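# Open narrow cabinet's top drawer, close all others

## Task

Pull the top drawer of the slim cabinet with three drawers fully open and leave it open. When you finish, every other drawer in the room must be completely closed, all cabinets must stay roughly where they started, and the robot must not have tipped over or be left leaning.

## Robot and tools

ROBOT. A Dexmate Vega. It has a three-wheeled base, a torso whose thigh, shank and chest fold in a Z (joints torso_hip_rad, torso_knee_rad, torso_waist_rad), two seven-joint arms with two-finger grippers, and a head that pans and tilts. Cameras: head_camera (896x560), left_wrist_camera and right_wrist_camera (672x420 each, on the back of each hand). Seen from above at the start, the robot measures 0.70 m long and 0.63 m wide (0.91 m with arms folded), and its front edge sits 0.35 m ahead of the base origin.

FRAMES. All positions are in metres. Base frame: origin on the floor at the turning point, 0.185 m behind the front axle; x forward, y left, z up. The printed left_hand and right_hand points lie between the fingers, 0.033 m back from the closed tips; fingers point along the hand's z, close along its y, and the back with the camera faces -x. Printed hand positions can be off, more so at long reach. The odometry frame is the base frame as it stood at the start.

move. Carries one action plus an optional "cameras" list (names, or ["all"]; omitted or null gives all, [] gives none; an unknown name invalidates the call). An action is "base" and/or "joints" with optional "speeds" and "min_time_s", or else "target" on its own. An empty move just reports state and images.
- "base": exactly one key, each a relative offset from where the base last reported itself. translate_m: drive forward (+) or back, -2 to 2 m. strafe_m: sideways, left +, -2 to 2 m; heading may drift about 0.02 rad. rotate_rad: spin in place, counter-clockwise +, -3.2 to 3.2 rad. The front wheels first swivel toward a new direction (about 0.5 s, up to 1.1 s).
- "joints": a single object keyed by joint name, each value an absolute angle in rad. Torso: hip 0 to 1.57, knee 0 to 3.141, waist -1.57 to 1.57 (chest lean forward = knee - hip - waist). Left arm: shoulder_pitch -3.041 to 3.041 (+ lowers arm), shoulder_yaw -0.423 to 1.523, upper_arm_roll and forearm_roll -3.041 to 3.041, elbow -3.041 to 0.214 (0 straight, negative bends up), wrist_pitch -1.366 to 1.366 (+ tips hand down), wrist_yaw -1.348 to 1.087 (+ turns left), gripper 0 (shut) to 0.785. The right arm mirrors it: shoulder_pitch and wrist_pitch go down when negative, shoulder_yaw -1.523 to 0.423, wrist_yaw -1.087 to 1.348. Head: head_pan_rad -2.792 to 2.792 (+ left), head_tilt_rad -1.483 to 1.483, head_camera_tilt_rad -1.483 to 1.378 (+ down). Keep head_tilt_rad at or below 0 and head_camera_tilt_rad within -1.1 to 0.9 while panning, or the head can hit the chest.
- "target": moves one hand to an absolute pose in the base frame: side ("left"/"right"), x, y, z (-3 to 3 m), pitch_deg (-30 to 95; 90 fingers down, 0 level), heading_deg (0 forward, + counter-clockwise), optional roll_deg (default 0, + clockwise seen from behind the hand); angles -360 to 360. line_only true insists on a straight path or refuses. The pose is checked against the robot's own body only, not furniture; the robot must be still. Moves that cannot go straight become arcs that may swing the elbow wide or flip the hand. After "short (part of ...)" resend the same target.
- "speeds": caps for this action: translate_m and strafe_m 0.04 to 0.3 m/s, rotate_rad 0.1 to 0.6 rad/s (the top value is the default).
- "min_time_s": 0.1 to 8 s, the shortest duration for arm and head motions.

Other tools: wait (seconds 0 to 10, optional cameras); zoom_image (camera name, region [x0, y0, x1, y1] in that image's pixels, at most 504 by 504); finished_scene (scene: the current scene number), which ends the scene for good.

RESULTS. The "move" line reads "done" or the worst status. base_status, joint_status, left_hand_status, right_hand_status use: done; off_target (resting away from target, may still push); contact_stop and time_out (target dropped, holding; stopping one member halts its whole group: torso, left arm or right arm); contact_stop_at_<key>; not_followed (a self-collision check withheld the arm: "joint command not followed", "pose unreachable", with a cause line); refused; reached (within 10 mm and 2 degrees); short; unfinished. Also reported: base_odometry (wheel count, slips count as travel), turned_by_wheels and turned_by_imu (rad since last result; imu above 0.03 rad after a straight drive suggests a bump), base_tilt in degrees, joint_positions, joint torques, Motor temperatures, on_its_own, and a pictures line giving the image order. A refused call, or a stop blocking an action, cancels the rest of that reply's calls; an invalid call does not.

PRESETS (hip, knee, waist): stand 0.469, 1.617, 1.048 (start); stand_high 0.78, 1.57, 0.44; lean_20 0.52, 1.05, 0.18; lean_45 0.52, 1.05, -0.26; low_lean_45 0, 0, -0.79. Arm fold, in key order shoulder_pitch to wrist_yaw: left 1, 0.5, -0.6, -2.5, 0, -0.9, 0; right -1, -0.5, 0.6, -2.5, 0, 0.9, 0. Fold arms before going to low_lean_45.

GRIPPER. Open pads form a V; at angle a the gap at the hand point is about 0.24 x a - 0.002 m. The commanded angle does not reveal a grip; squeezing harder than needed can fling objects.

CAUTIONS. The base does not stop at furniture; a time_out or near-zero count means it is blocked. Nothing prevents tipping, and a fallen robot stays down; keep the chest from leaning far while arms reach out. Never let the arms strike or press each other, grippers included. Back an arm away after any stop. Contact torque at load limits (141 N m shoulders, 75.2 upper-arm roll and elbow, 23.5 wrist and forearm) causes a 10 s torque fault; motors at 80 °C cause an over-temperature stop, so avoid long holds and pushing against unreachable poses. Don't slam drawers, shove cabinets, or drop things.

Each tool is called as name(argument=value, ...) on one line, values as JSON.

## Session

move(joints={"head_pan_rad":-1.8,"head_camera_tilt_rad":0.4,"right_elbow_rad":-2.2,"left_elbow_rad":-1.9,"left_shoulder_pitch_rad":2.0}, cameras=["head_camera"])

move(joints={"head_pan_rad":-2.79}, cameras=["head_camera"])

move(joints={"head_pan_rad":2.0}, cameras=["head_camera"])

move(joints={"head_pan_rad":0.0}, cameras=["head_camera"])

Scene clock: 5.00 s.
Joint torques (N m): left_arm=[-11.83 0.72 -0.77 -8.74 0.29 -2.42 -0.01] | right_arm=[1.94 -1.53 0.72 -9.15 0.17 2.73 -0.34]
Motor temperatures (°C): left_arm=[31 31 31 26 40 35 41] | right_arm=[30 27 33 31 36 37 33]
move: done
base_odometry: x=+0.000 y=+0.000 heading=+0.000
turned_by_wheels: +0.000
turned_by_imu: +0.000
base_tilt: forward=+0.1 right=+0.7
base_status: not commanded
joint_positions: torso_hip_rad=+0.469 torso_knee_rad=+1.617 torso_waist_rad=+1.048 left_shoulder_pitch_rad=+2.000 left_shoulder_yaw_rad=-0.007 left_upper_arm_roll_rad=+0.016 left_elbow_rad=-1.899 left_forearm_roll_rad=+0.013 left_wrist_pitch_rad=-0.515 left_wrist_yaw_rad=+0.020 left_gripper_rad=+0.005 right_shoulder_pitch_rad=-2.209 right_shoulder_yaw_rad=-0.016 right_upper_arm_roll_rad=+0.009 right_elbow_rad=-2.196 right_forearm_roll_rad=-0.010 right_wrist_pitch_rad=+0.494 right_wrist_yaw_rad=-0.018 right_gripper_rad=+0.005 head_pan_rad=-1.800 head_tilt_rad=+0.000 head_camera_tilt_rad=+0.400
joint_status: all done
chest: x=-0.0111 y=+0.0000 z=+1.4155 quat_wxyz=(+0.999, +0.000, +0.050, +0.000) (m; base frame)
left_hand: x=+0.5297 y=+0.2243 z=+1.1440 quat_wxyz=(+0.809, -0.005, +0.588, +0.000) pitch_deg=-18.0 heading_deg=+0.5 roll_deg=-0.5 back=up (m; base frame)
right_hand: x=+0.4666 y=-0.2346 z=+1.2213 quat_wxyz=(+0.828, -0.005, +0.560, -0.011) pitch_deg=-21.8 heading_deg=-0.2 roll_deg=-1.3 back=up (m; base frame)
pictures: head_camera

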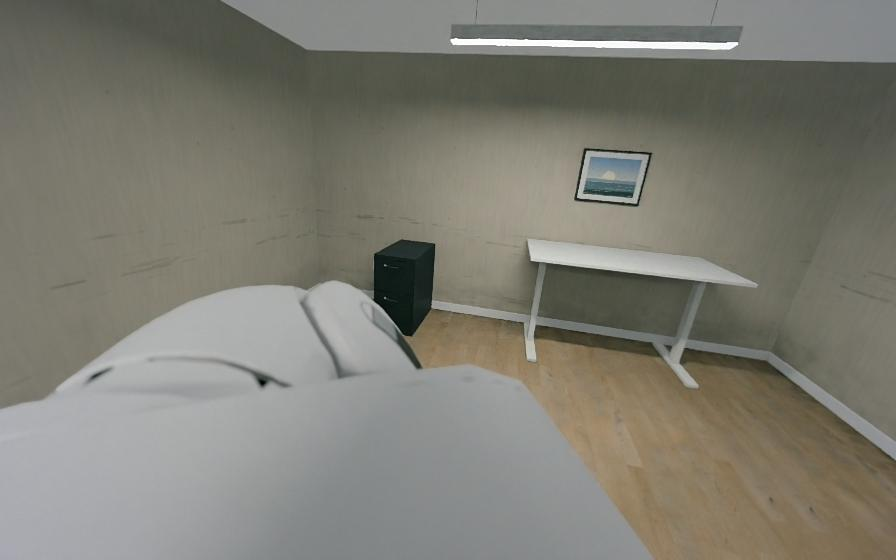

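Scene clock: 6.33 s.
Joint torques (N m): left_arm=[-11.51 0.5 -1.3 -8.6 0.11 -2.75 0.09] | right_arm=[2.53 -1.66 0.56 -9.14 0.16 2.67 -0.1]
Motor temperatures (°C): left_arm=[31 31 31 26 40 35 41] | right_arm=[30 27 33 31 36 37 33]
move: done
base_odometry: x=+0.000 y=+0.000 heading=+0.000
turned_by_wheels: +0.000
turned_by_imu: +0.000
base_tilt: forward=+0.1 right=+0.7
base_status: not commanded
joint_positions: torso_hip_rad=+0.469 torso_knee_rad=+1.617 torso_waist_rad=+1.048 left_shoulder_pitch_rad=+2.000 left_shoulder_yaw_rad=-0.007 left_upper_arm_roll_rad=+0.016 left_elbow_rad=-1.900 left_forearm_roll_rad=+0.013 left_wrist_pitch_rad=-0.515 left_wrist_yaw_rad=+0.020 left_gripper_rad=+0.005 right_shoulder_pitch_rad=-2.209 right_shoulder_yaw_rad=-0.016 right_upper_arm_roll_rad=+0.009 right_elbow_rad=-2.200 right_forearm_roll_rad=-0.010 right_wrist_pitch_rad=+0.494 right_wrist_yaw_rad=-0.018 right_gripper_rad=+0.005 head_pan_rad=-2.790 head_tilt_rad=+0.000 head_camera_tilt_rad=+0.400
joint_status: all done
chest: x=-0.0111 y=+0.0000 z=+1.4155 quat_wxyz=(+0.999, +0.000, +0.050, +0.000) (m; base frame)
left_hand: x=+0.5298 y=+0.2243 z=+1.1443 quat_wxyz=(+0.809, -0.005, +0.587, +0.000) pitch_deg=-18.0 heading_deg=+0.5 roll_deg=-0.5 back=up (m; base frame)
right_hand: x=+0.4663 y=-0.2346 z=+1.2237 quat_wxyz=(+0.829, -0.005, +0.559, -0.011) pitch_deg=-22.0 heading_deg=-0.2 roll_deg=-1.3 back=up (m; base frame)
pictures: head_camera

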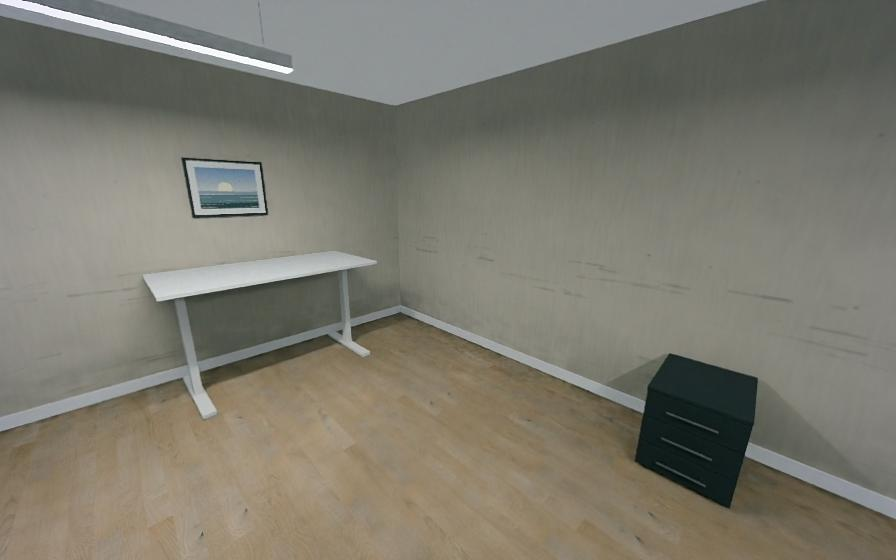

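Scene clock: 10.20 s.
Joint torques (N m): left_arm=[-9.95 -1.48 -1.45 -7.78 0 -2.76 -0.15] | right_arm=[3.01 -0.45 0.42 -8.69 0.11 3.06 -0.21]
Motor temperatures (°C): left_arm=[31 31 31 26 40 35 41] | right_arm=[30 27 33 31 36 37 33]
move: done
base_odometry: x=+0.000 y=+0.000 heading=+0.000
turned_by_wheels: +0.000
turned_by_imu: +0.000
base_tilt: forward=+0.0 right=+0.8
base_status: not commanded
joint_positions: torso_hip_rad=+0.469 torso_knee_rad=+1.617 torso_waist_rad=+1.048 left_shoulder_pitch_rad=+2.000 left_shoulder_yaw_rad=-0.007 left_upper_arm_roll_rad=+0.016 left_elbow_rad=-1.900 left_forearm_roll_rad=+0.013 left_wrist_pitch_rad=-0.515 left_wrist_yaw_rad=+0.020 left_gripper_rad=+0.005 right_shoulder_pitch_rad=-2.209 right_shoulder_yaw_rad=-0.016 right_upper_arm_roll_rad=+0.009 right_elbow_rad=-2.200 right_forearm_roll_rad=-0.010 right_wrist_pitch_rad=+0.494 right_wrist_yaw_rad=-0.018 right_gripper_rad=+0.005 head_pan_rad=+2.000 head_tilt_rad=+0.000 head_camera_tilt_rad=+0.400
joint_status: all done
chest: x=-0.0111 y=+0.0000 z=+1.4155 quat_wxyz=(+0.999, +0.000, +0.050, +0.000) (m; base frame)
left_hand: x=+0.5298 y=+0.2243 z=+1.1444 quat_wxyz=(+0.809, -0.005, +0.587, +0.000) pitch_deg=-18.0 heading_deg=+0.5 roll_deg=-0.5 back=up (m; base frame)
right_hand: x=+0.4663 y=-0.2346 z=+1.2237 quat_wxyz=(+0.829, -0.005, +0.559, -0.011) pitch_deg=-22.1 heading_deg=-0.2 roll_deg=-1.3 back=up (m; base frame)
pictures: head_camera

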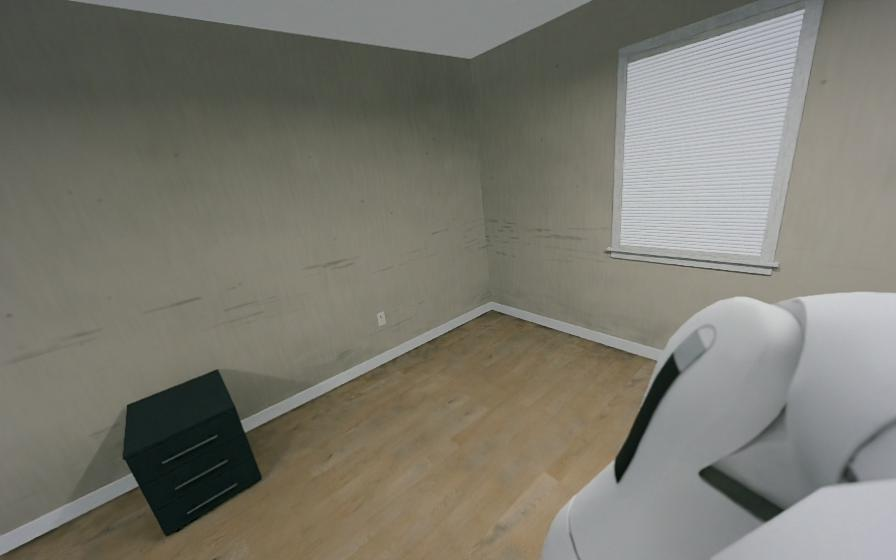

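Scene clock: 12.20 s.
Joint torques (N m): left_arm=[-11.95 1.01 -1.18 -8.66 0.08 -2.87 -0.07] | right_arm=[2.72 -1.47 0.51 -7.93 0.13 2.71 -0.06]
Motor temperatures (°C): left_arm=[31 31 31 26 40 35 41] | right_arm=[30 27 33 32 36 37 33]
move: done
base_odometry: x=+0.000 y=+0.000 heading=+0.000
turned_by_wheels: +0.000
turned_by_imu: +0.000
base_tilt: forward=+0.1 right=+0.8
base_status: not commanded
joint_positions: torso_hip_rad=+0.469 torso_knee_rad=+1.617 torso_waist_rad=+1.048 left_shoulder_pitch_rad=+2.000 left_shoulder_yaw_rad=-0.007 left_upper_arm_roll_rad=+0.016 left_elbow_rad=-1.900 left_forearm_roll_rad=+0.013 left_wrist_pitch_rad=-0.515 left_wrist_yaw_rad=+0.020 left_gripper_rad=+0.005 right_shoulder_pitch_rad=-2.209 right_shoulder_yaw_rad=-0.016 right_upper_arm_roll_rad=+0.009 right_elbow_rad=-2.200 right_forearm_roll_rad=-0.010 right_wrist_pitch_rad=+0.494 right_wrist_yaw_rad=-0.018 right_gripper_rad=+0.005 head_pan_rad=+0.000 head_tilt_rad=+0.000 head_camera_tilt_rad=+0.400
joint_status: all done
chest: x=-0.0111 y=+0.0000 z=+1.4155 quat_wxyz=(+0.999, +0.000, +0.050, +0.000) (m; base frame)
left_hand: x=+0.5298 y=+0.2243 z=+1.1444 quat_wxyz=(+0.809, -0.005, +0.587, +0.000) pitch_deg=-18.0 heading_deg=+0.5 roll_deg=-0.5 back=up (m; base frame)
right_hand: x=+0.4663 y=-0.2346 z=+1.2237 quat_wxyz=(+0.829, -0.005, +0.559, -0.011) pitch_deg=-22.1 heading_deg=-0.2 roll_deg=-1.3 back=up (m; base frame)
pictures: head_camera

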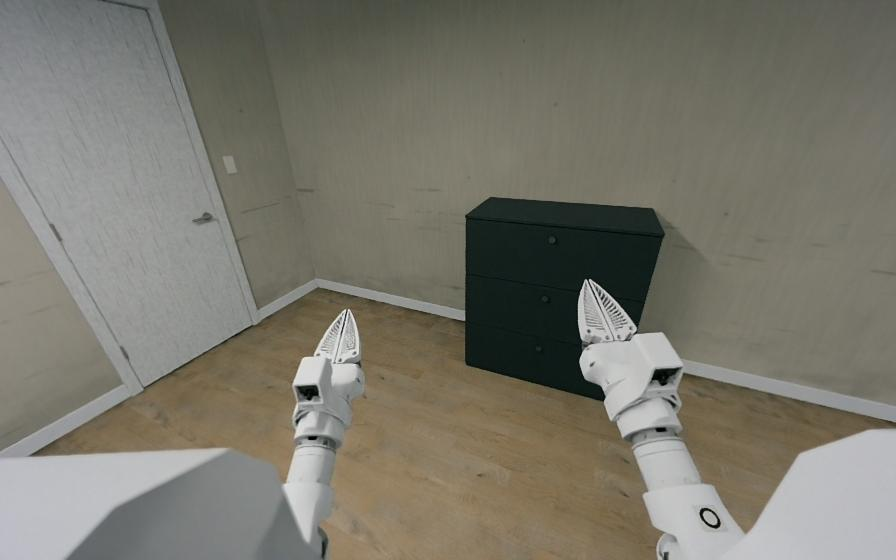

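move(base={"rotate_rad":2.75}, joints={"torso_hip_rad":0.05,"torso_knee_rad":0.35,"torso_waist_rad":-0.2,"head_camera_tilt_rad":0.0,"left_gripper_rad":0.3}, cameras=[])

move(target={"side":"left","x":0.56,"y":0.22,"z":0.42,"pitch_deg":10,"heading_deg":0,"roll_deg":90}, cameras=["head_camera","left_wrist_camera"])

Scene clock: 18.87 s.
Joint torques (N m): left_arm=[-1.2 0.04 -1.38 -7.06 0.24 -2.92 -0.3] | right_arm=[-5.41 -1.58 0.55 -7.97 0.19 3.13 -0.13]
Motor temperatures (°C): left_arm=[31 31 31 26 40 35 41] | right_arm=[30 27 33 32 36 37 33]
move: done
base_odometry: x=+0.003 y=+0.000 heading=+2.758
turned_by_wheels: +2.758
turned_by_imu: +2.743
base_tilt: forward=+0.0 right=+0.8
base_status: done
joint_positions: torso_hip_rad=+0.050 torso_knee_rad=+0.350 torso_waist_rad=-0.200 left_shoulder_pitch_rad=+2.000 left_shoulder_yaw_rad=-0.007 left_upper_arm_roll_rad=+0.016 left_elbow_rad=-1.900 left_forearm_roll_rad=+0.013 left_wrist_pitch_rad=-0.515 left_wrist_yaw_rad=+0.020 left_gripper_rad=+0.300 right_shoulder_pitch_rad=-2.209 right_shoulder_yaw_rad=-0.016 right_upper_arm_roll_rad=+0.009 right_elbow_rad=-2.200 right_forearm_roll_rad=-0.010 right_wrist_pitch_rad=+0.494 right_wrist_yaw_rad=-0.018 right_gripper_rad=+0.005 head_pan_rad=+0.000 head_tilt_rad=+0.000 head_camera_tilt_rad=+0.000
joint_status: all done
chest: x=-0.0421 y=+0.0000 z=+1.0374 quat_wxyz=(+0.969, +0.000, +0.247, +0.000) (m; base frame)
left_hand: x=+0.3506 y=+0.2243 z=+0.5771 quat_wxyz=(+0.676, -0.005, +0.736, +0.001) pitch_deg=+4.9 heading_deg=+0.4 roll_deg=-0.3 back=up (m; base frame)
right_hand: x=+0.3230 y=-0.2346 z=+0.6749 quat_wxyz=(+0.702, -0.007, +0.712, -0.009) pitch_deg=+0.9 heading_deg=-0.2 roll_deg=-1.4 back=up (m; base frame)
pictures: none
No camera images: "cameras" was empty.

Scene clock: 24.87 s.
Joint torques (N m): left_arm=[-17.25 -2.73 -3.26 -5.72 0.08 0.99 -1.5] | right_arm=[-3.87 -0.55 0.79 -7.51 0.31 2.79 -0.07]
Motor temperatures (°C): left_arm=[31 31 31 26 40 35 41] | right_arm=[30 27 33 32 36 37 33]
move: done
base_odometry: x=+0.003 y=+0.000 heading=+2.758
turned_by_wheels: +0.000
turned_by_imu: +0.000
base_tilt: forward=+0.0 right=+0.8
base_status: not commanded
joint_positions: torso_hip_rad=+0.050 torso_knee_rad=+0.350 torso_waist_rad=-0.200 left_shoulder_pitch_rad=+1.203 left_shoulder_yaw_rad=-0.118 left_upper_arm_roll_rad=-0.158 left_elbow_rad=-1.063 left_forearm_roll_rad=-1.385 left_wrist_pitch_rad=+0.078 left_wrist_yaw_rad=-0.481 left_gripper_rad=+0.300 right_shoulder_pitch_rad=-2.209 right_shoulder_yaw_rad=-0.016 right_upper_arm_roll_rad=+0.009 right_elbow_rad=-2.200 right_forearm_roll_rad=-0.010 right_wrist_pitch_rad=+0.494 right_wrist_yaw_rad=-0.018 right_gripper_rad=+0.005 head_pan_rad=+0.000 head_tilt_rad=+0.000 head_camera_tilt_rad=+0.000
joint_status: not commanded
chest: x=-0.0421 y=+0.0000 z=+1.0374 quat_wxyz=(+0.969, +0.000, +0.247, +0.000) (m; base frame)
left_hand: x=+0.5590 y=+0.2200 z=+0.4192 quat_wxyz=(+0.455, -0.541, +0.544, -0.453) pitch_deg=+10.1 heading_deg=+0.0 roll_deg=-89.7 (m; base frame)
left_hand_status: reached (checked arc [the straight line was blocked; over the whole arc the hand travels 0.34 m to end 0.26 m from its start, up to 0.09 m off the straight line; left_forearm_roll_rad turns most, 1.40 rad; on the way or at its end the hand turns up to 90 deg from its attitude at the start], planned for 4.7 s): 1 mm and 0.3 deg off.
right_hand: x=+0.3230 y=-0.2346 z=+0.6749 quat_wxyz=(+0.702, -0.007, +0.712, -0.009) pitch_deg=+0.9 heading_deg=-0.2 roll_deg=-1.4 back=up (m; base frame)
pictures: head_camera, left_wrist_camera

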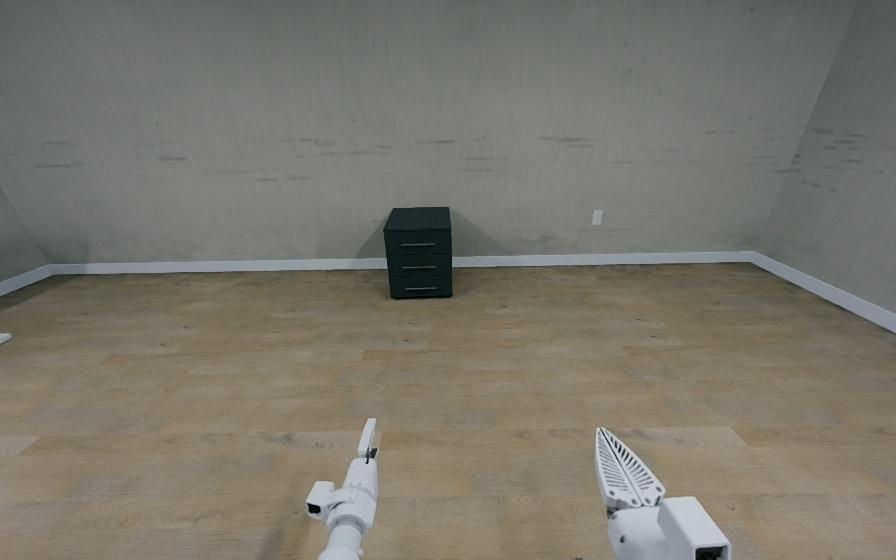

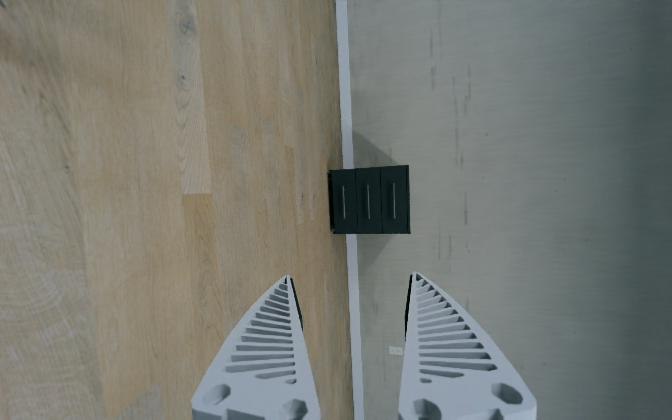

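move(base={"rotate_rad":0.036}, cameras=[])

move(base={"strafe_m":-0.08}, cameras=[])

move(base={"translate_m":1.28}, joints={"head_camera_tilt_rad":0.4}, cameras=["head_camera","left_wrist_camera"])

Scene clock: 26.10 s.
Joint torques (N m): left_arm=[-17.28 -4.36 -3.52 -5.52 -0.26 0.24 -1.41] | right_arm=[-3.55 -1.42 0.43 -8.81 0.15 3.44 -0.3]
Motor temperatures (°C): left_arm=[31 31 31 26 40 35 41] | right_arm=[30 27 33 32 36 37 33]
move: done
base_odometry: x=+0.003 y=+0.000 heading=+2.794
turned_by_wheels: +0.036
turned_by_imu: +0.036
base_tilt: forward=+0.0 right=+0.8
base_status: done
joint_positions: torso_hip_rad=+0.050 torso_knee_rad=+0.350 torso_waist_rad=-0.200 left_shoulder_pitch_rad=+1.201 left_shoulder_yaw_rad=-0.119 left_upper_arm_roll_rad=-0.159 left_elbow_rad=-1.060 left_forearm_roll_rad=-1.389 left_wrist_pitch_rad=+0.079 left_wrist_yaw_rad=-0.482 left_gripper_rad=+0.300 right_shoulder_pitch_rad=-2.209 right_shoulder_yaw_rad=-0.016 right_upper_arm_roll_rad=+0.009 right_elbow_rad=-2.200 right_forearm_roll_rad=-0.010 right_wrist_pitch_rad=+0.494 right_wrist_yaw_rad=-0.018 right_gripper_rad=+0.005 head_pan_rad=+0.000 head_tilt_rad=+0.000 head_camera_tilt_rad=+0.000
joint_status: not commanded
chest: x=-0.0421 y=+0.0000 z=+1.0374 quat_wxyz=(+0.969, +0.000, +0.247, +0.000) (m; base frame)
left_hand: x=+0.5598 y=+0.2199 z=+0.4197 quat_wxyz=(+0.454, -0.542, +0.542, -0.454) pitch_deg=+10.0 heading_deg=+0.0 roll_deg=-90.0 (m; base frame)
right_hand: x=+0.3230 y=-0.2346 z=+0.6749 quat_wxyz=(+0.702, -0.007, +0.712, -0.009) pitch_deg=+0.9 heading_deg=-0.2 roll_deg=-1.4 back=up (m; base frame)
pictures: none
No camera images: "cameras" was empty.

Scene clock: 28.10 s.
Joint torques (N m): left_arm=[-16.43 -3.43 -2.15 -6.26 -0.07 -0.69 -1.63] | right_arm=[-5.06 -1.93 0.2 -7.61 0.19 3.2 -0.31]
Motor temperatures (°C): left_arm=[31 31 31 26 40 35 41] | right_arm=[30 27 33 32 36 37 33]
move: done
base_odometry: x=+0.031 y=+0.074 heading=+2.792
turned_by_wheels: -0.002
turned_by_imu: -0.001
base_tilt: forward=+0.1 right=+0.8
base_status: done
joint_positions: torso_hip_rad=+0.050 torso_knee_rad=+0.350 torso_waist_rad=-0.200 left_shoulder_pitch_rad=+1.201 left_shoulder_yaw_rad=-0.119 left_upper_arm_roll_rad=-0.159 left_elbow_rad=-1.060 left_forearm_roll_rad=-1.389 left_wrist_pitch_rad=+0.079 left_wrist_yaw_rad=-0.482 left_gripper_rad=+0.300 right_shoulder_pitch_rad=-2.209 right_shoulder_yaw_rad=-0.016 right_upper_arm_roll_rad=+0.009 right_elbow_rad=-2.200 right_forearm_roll_rad=-0.010 right_wrist_pitch_rad=+0.494 right_wrist_yaw_rad=-0.018 right_gripper_rad=+0.005 head_pan_rad=+0.000 head_tilt_rad=+0.000 head_camera_tilt_rad=+0.000
joint_status: not commanded
chest: x=-0.0421 y=+0.0000 z=+1.0374 quat_wxyz=(+0.969, +0.000, +0.247, +0.000) (m; base frame)
left_hand: x=+0.5598 y=+0.2199 z=+0.4197 quat_wxyz=(+0.454, -0.542, +0.542, -0.454) pitch_deg=+10.0 heading_deg=+0.0 roll_deg=-90.0 (m; base frame)
right_hand: x=+0.3230 y=-0.2346 z=+0.6749 quat_wxyz=(+0.702, -0.007, +0.712, -0.009) pitch_deg=+0.9 heading_deg=-0.2 roll_deg=-1.4 back=up (m; base frame)
pictures: none
No camera images: "cameras" was empty.

Scene clock: 34.47 s.
Joint torques (N m): left_arm=[-16.32 -1.57 -1.81 -3.96 -0.17 -0.28 -1.55] | right_arm=[-4.87 -2.03 0.53 -8.74 0.08 3.37 0]
Motor temperatures (°C): left_arm=[31 31 31 26 40 35 41] | right_arm=[30 27 33 32 36 37 33]
move: done
base_odometry: x=-1.173 y=+0.511 heading=+2.793
turned_by_wheels: +0.001
turned_by_imu: +0.000
base_tilt: forward=+0.1 right=+0.8
base_status: done
joint_positions: torso_hip_rad=+0.050 torso_knee_rad=+0.350 torso_waist_rad=-0.200 left_shoulder_pitch_rad=+1.201 left_shoulder_yaw_rad=-0.119 left_upper_arm_roll_rad=-0.159 left_elbow_rad=-1.060 left_forearm_roll_rad=-1.389 left_wrist_pitch_rad=+0.079 left_wrist_yaw_rad=-0.482 left_gripper_rad=+0.300 right_shoulder_pitch_rad=-2.209 right_shoulder_yaw_rad=-0.016 right_upper_arm_roll_rad=+0.009 right_elbow_rad=-2.200 right_forearm_roll_rad=-0.010 right_wrist_pitch_rad=+0.494 right_wrist_yaw_rad=-0.018 right_gripper_rad=+0.005 head_pan_rad=+0.000 head_tilt_rad=+0.000 head_camera_tilt_rad=+0.400
joint_status: all done
chest: x=-0.0420 y=+0.0000 z=+1.0374 quat_wxyz=(+0.969, +0.000, +0.247, +0.000) (m; base frame)
left_hand: x=+0.5598 y=+0.2199 z=+0.4197 quat_wxyz=(+0.454, -0.542, +0.542, -0.454) pitch_deg=+10.0 heading_deg=+0.0 roll_deg=-90.0 (m; base frame)
right_hand: x=+0.3230 y=-0.2346 z=+0.6748 quat_wxyz=(+0.702, -0.007, +0.712, -0.009) pitch_deg=+0.9 heading_deg=-0.2 roll_deg=-1.4 back=up (m; base frame)
pictures: head_camera, left_wrist_camera

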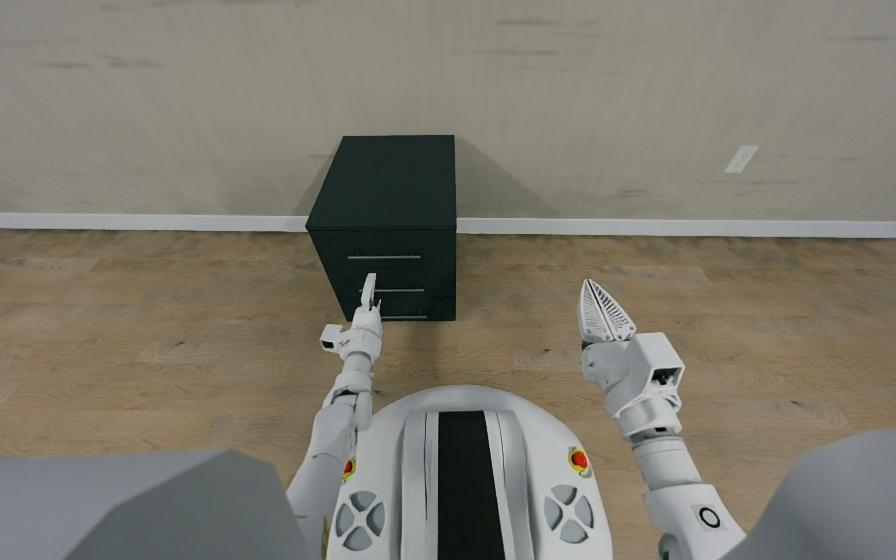

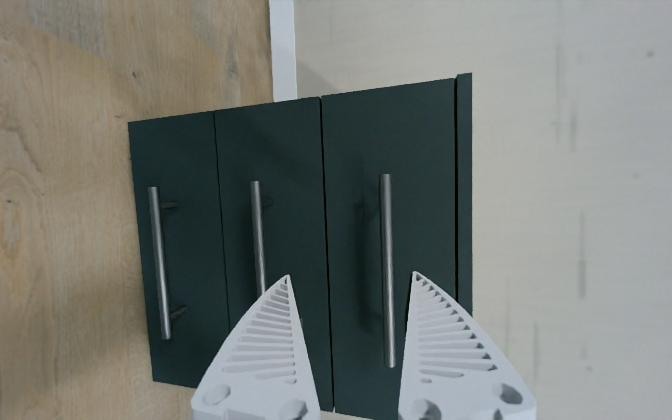

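move(base={"translate_m":0.137}, speeds={"translate_m":0.15}, cameras=["left_wrist_camera"])

move(joints={"left_gripper_rad":0}, cameras=["left_wrist_camera","head_camera"])

Scene clock: 36.63 s.
Joint torques (N m): left_arm=[-20.22 -2.45 -0.68 -7.9 0.26 0.29 0.09] | right_arm=[-5.87 -2.07 0.26 -6.99 0.01 3.1 0.06]
Motor temperatures (°C): left_arm=[31 31 31 26 40 35 41] | right_arm=[30 27 33 32 36 37 33]
move: done
base_odometry: x=-1.301 y=+0.558 heading=+2.794
turned_by_wheels: +0.001
turned_by_imu: +0.001
base_tilt: forward=+0.0 right=+0.7
base_status: done
joint_positions: torso_hip_rad=+0.050 torso_knee_rad=+0.350 torso_waist_rad=-0.200 left_shoulder_pitch_rad=+1.201 left_shoulder_yaw_rad=-0.119 left_upper_arm_roll_rad=-0.159 left_elbow_rad=-1.060 left_forearm_roll_rad=-1.389 left_wrist_pitch_rad=+0.079 left_wrist_yaw_rad=-0.483 left_gripper_rad=+0.300 right_shoulder_pitch_rad=-2.209 right_shoulder_yaw_rad=-0.016 right_upper_arm_roll_rad=+0.009 right_elbow_rad=-2.200 right_forearm_roll_rad=-0.010 right_wrist_pitch_rad=+0.494 right_wrist_yaw_rad=-0.018 right_gripper_rad=+0.005 head_pan_rad=+0.000 head_tilt_rad=+0.000 head_camera_tilt_rad=+0.400
joint_status: not commanded
chest: x=-0.0421 y=+0.0000 z=+1.0374 quat_wxyz=(+0.969, +0.000, +0.247, +0.000) (m; base frame)
left_hand: x=+0.5598 y=+0.2200 z=+0.4199 quat_wxyz=(+0.454, -0.542, +0.542, -0.454) pitch_deg=+10.0 heading_deg=+0.0 roll_deg=-90.0 (m; base frame)
right_hand: x=+0.3230 y=-0.2346 z=+0.6749 quat_wxyz=(+0.702, -0.007, +0.712, -0.009) pitch_deg=+0.9 heading_deg=-0.2 roll_deg=-1.4 back=up (m; base frame)
pictures: left_wrist_camera

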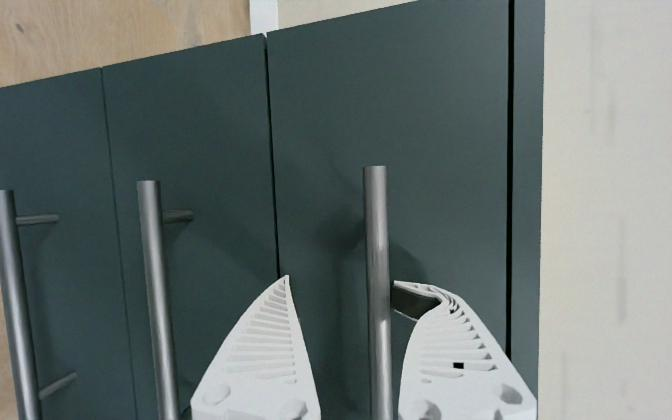

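Scene clock: 37.47 s.
Joint torques (N m): left_arm=[-13.29 -2.01 0.23 -1.93 0.53 -0.34 1.99] | right_arm=[-4.29 -0.73 0.59 -8.31 0.11 3.25 0]
Motor temperatures (°C): left_arm=[31 31 31 26 40 35 41] | right_arm=[30 27 33 32 36 37 33]
move: done
base_odometry: x=-1.301 y=+0.558 heading=+2.794
turned_by_wheels: +0.000
turned_by_imu: +0.000
base_tilt: forward=+0.0 right=+0.7
base_status: not commanded
joint_positions: torso_hip_rad=+0.050 torso_knee_rad=+0.350 torso_waist_rad=-0.200 left_shoulder_pitch_rad=+1.200 left_shoulder_yaw_rad=-0.119 left_upper_arm_roll_rad=-0.159 left_elbow_rad=-1.061 left_forearm_roll_rad=-1.389 left_wrist_pitch_rad=+0.079 left_wrist_yaw_rad=-0.483 left_gripper_rad=+0.000 right_shoulder_pitch_rad=-2.209 right_shoulder_yaw_rad=-0.016 right_upper_arm_roll_rad=+0.009 right_elbow_rad=-2.200 right_forearm_roll_rad=-0.010 right_wrist_pitch_rad=+0.494 right_wrist_yaw_rad=-0.018 right_gripper_rad=+0.005 head_pan_rad=+0.000 head_tilt_rad=+0.000 head_camera_tilt_rad=+0.400
joint_status: all done
chest: x=-0.0422 y=+0.0000 z=+1.0374 quat_wxyz=(+0.969, +0.000, +0.247, +0.000) (m; base frame)
left_hand: x=+0.5601 y=+0.2201 z=+0.4206 quat_wxyz=(+0.455, -0.541, +0.541, -0.455) pitch_deg=+9.9 heading_deg=+0.0 roll_deg=-90.0 (m; base frame)
right_hand: x=+0.3230 y=-0.2346 z=+0.6750 quat_wxyz=(+0.702, -0.007, +0.712, -0.009) pitch_deg=+0.8 heading_deg=-0.2 roll_deg=-1.4 back=up (m; base frame)
pictures: head_camera, left_wrist_camera

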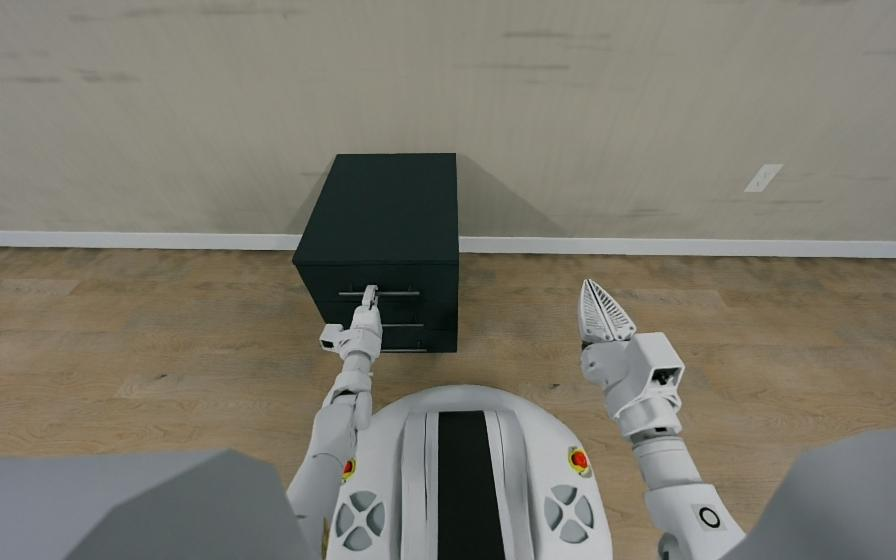

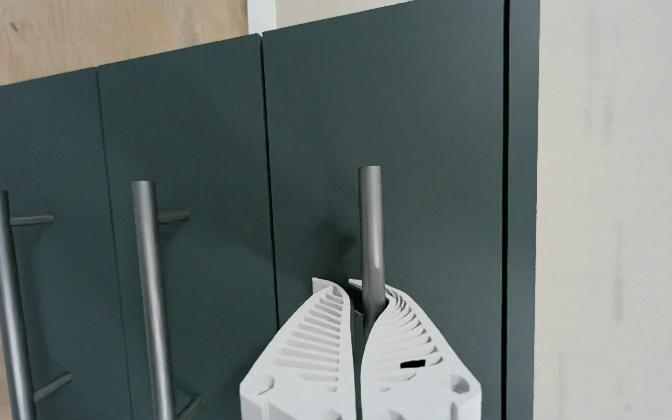

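move(base={"translate_m":-0.31}, speeds={"translate_m":0.14}, cameras=[])

move(base={"translate_m":-0.15}, speeds={"translate_m":0.07}, cameras=["head_camera","left_wrist_camera"])

Scene clock: 40.97 s.
Joint torques (N m): left_arm=[9.46 -1.75 1.58 5.34 1.98 3.13 4.15] | right_arm=[-4.79 -1.76 0.7 -8.33 0.3 2.94 -0.09]
Motor temperatures (°C): left_arm=[31 31 31 26 40 35 41] | right_arm=[30 27 33 32 36 37 33]
move: done
base_odometry: x=-1.010 y=+0.453 heading=+2.795
turned_by_wheels: +0.001
turned_by_imu: +0.003
base_tilt: forward=+0.0 right=+0.8
base_status: done
joint_positions: torso_hip_rad=+0.050 torso_knee_rad=+0.350 torso_waist_rad=-0.200 left_shoulder_pitch_rad=+1.200 left_shoulder_yaw_rad=-0.119 left_upper_arm_roll_rad=-0.159 left_elbow_rad=-1.061 left_forearm_roll_rad=-1.390 left_wrist_pitch_rad=+0.079 left_wrist_yaw_rad=-0.484 left_gripper_rad=+0.000 right_shoulder_pitch_rad=-2.209 right_shoulder_yaw_rad=-0.016 right_upper_arm_roll_rad=+0.009 right_elbow_rad=-2.200 right_forearm_roll_rad=-0.010 right_wrist_pitch_rad=+0.494 right_wrist_yaw_rad=-0.018 right_gripper_rad=+0.005 head_pan_rad=+0.000 head_tilt_rad=+0.000 head_camera_tilt_rad=+0.400
joint_status: not commanded
chest: x=-0.0424 y=+0.0000 z=+1.0374 quat_wxyz=(+0.969, +0.000, +0.247, +0.000) (m; base frame)
left_hand: x=+0.5608 y=+0.2206 z=+0.4220 quat_wxyz=(+0.456, -0.541, +0.541, -0.455) pitch_deg=+9.8 heading_deg=+0.1 roll_deg=-90.0 (m; base frame)
right_hand: x=+0.3229 y=-0.2346 z=+0.6751 quat_wxyz=(+0.702, -0.007, +0.712, -0.009) pitch_deg=+0.8 heading_deg=-0.2 roll_deg=-1.4 back=up (m; base frame)
pictures: none
No camera images: "cameras" was empty.

Scene clock: 43.90 s.
Joint torques (N m): left_arm=[-8.13 -2.22 1.71 -5.71 0.24 -0.11 -1.1] | right_arm=[-5.97 -1.35 0.92 -8.11 0.27 2.9 -0.25]
Motor temperatures (°C): left_arm=[31 31 31 26 40 35 41] | right_arm=[30 27 33 32 36 37 33]
move: done
base_odometry: x=-0.869 y=+0.402 heading=+2.796
turned_by_wheels: +0.001
turned_by_imu: +0.002
base_tilt: forward=+0.0 right=+0.8
base_status: done
joint_positions: torso_hip_rad=+0.050 torso_knee_rad=+0.350 torso_waist_rad=-0.200 left_shoulder_pitch_rad=+1.200 left_shoulder_yaw_rad=-0.119 left_upper_arm_roll_rad=-0.159 left_elbow_rad=-1.060 left_forearm_roll_rad=-1.389 left_wrist_pitch_rad=+0.079 left_wrist_yaw_rad=-0.482 left_gripper_rad=+0.000 right_shoulder_pitch_rad=-2.209 right_shoulder_yaw_rad=-0.016 right_upper_arm_roll_rad=+0.009 right_elbow_rad=-2.200 right_forearm_roll_rad=-0.010 right_wrist_pitch_rad=+0.494 right_wrist_yaw_rad=-0.018 right_gripper_rad=+0.005 head_pan_rad=+0.000 head_tilt_rad=+0.000 head_camera_tilt_rad=+0.400
joint_status: not commanded
chest: x=-0.0421 y=+0.0000 z=+1.0374 quat_wxyz=(+0.969, +0.000, +0.247, +0.000) (m; base frame)
left_hand: x=+0.5600 y=+0.2202 z=+0.4200 quat_wxyz=(+0.455, -0.542, +0.542, -0.454) pitch_deg=+10.0 heading_deg=+0.0 roll_deg=-90.0 (m; base frame)
right_hand: x=+0.3230 y=-0.2346 z=+0.6749 quat_wxyz=(+0.702, -0.007, +0.712, -0.009) pitch_deg=+0.9 heading_deg=-0.2 roll_deg=-1.4 back=up (m; base frame)
pictures: head_camera, left_wrist_camera

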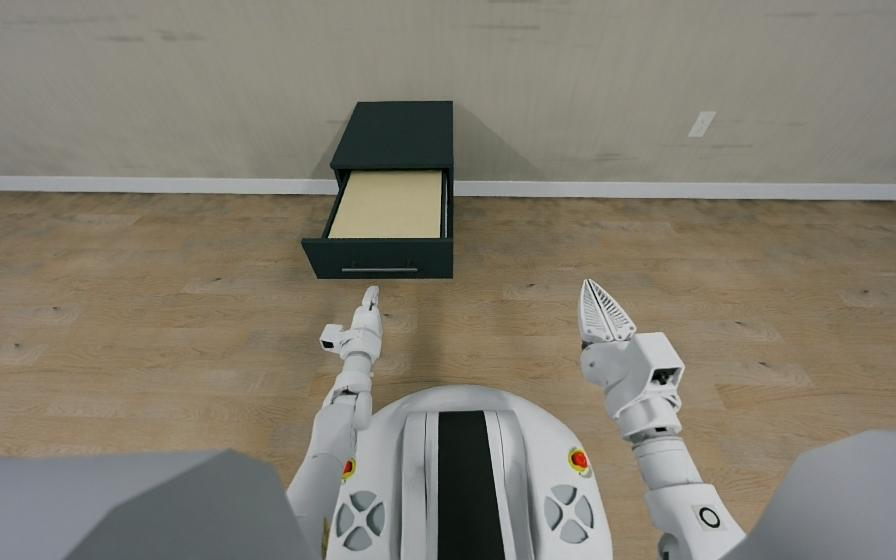

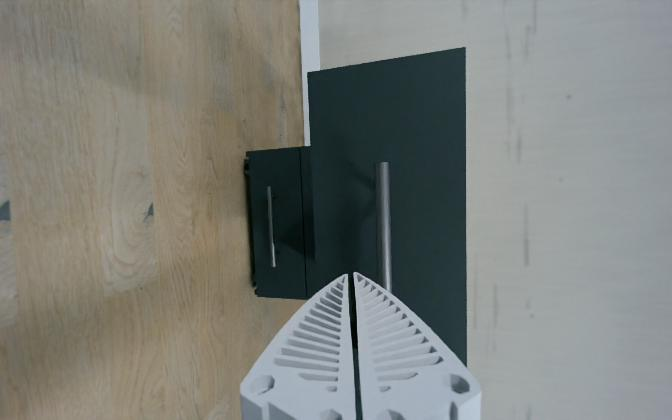

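finished_scene(scene=2)

The scene is finished: the task was done.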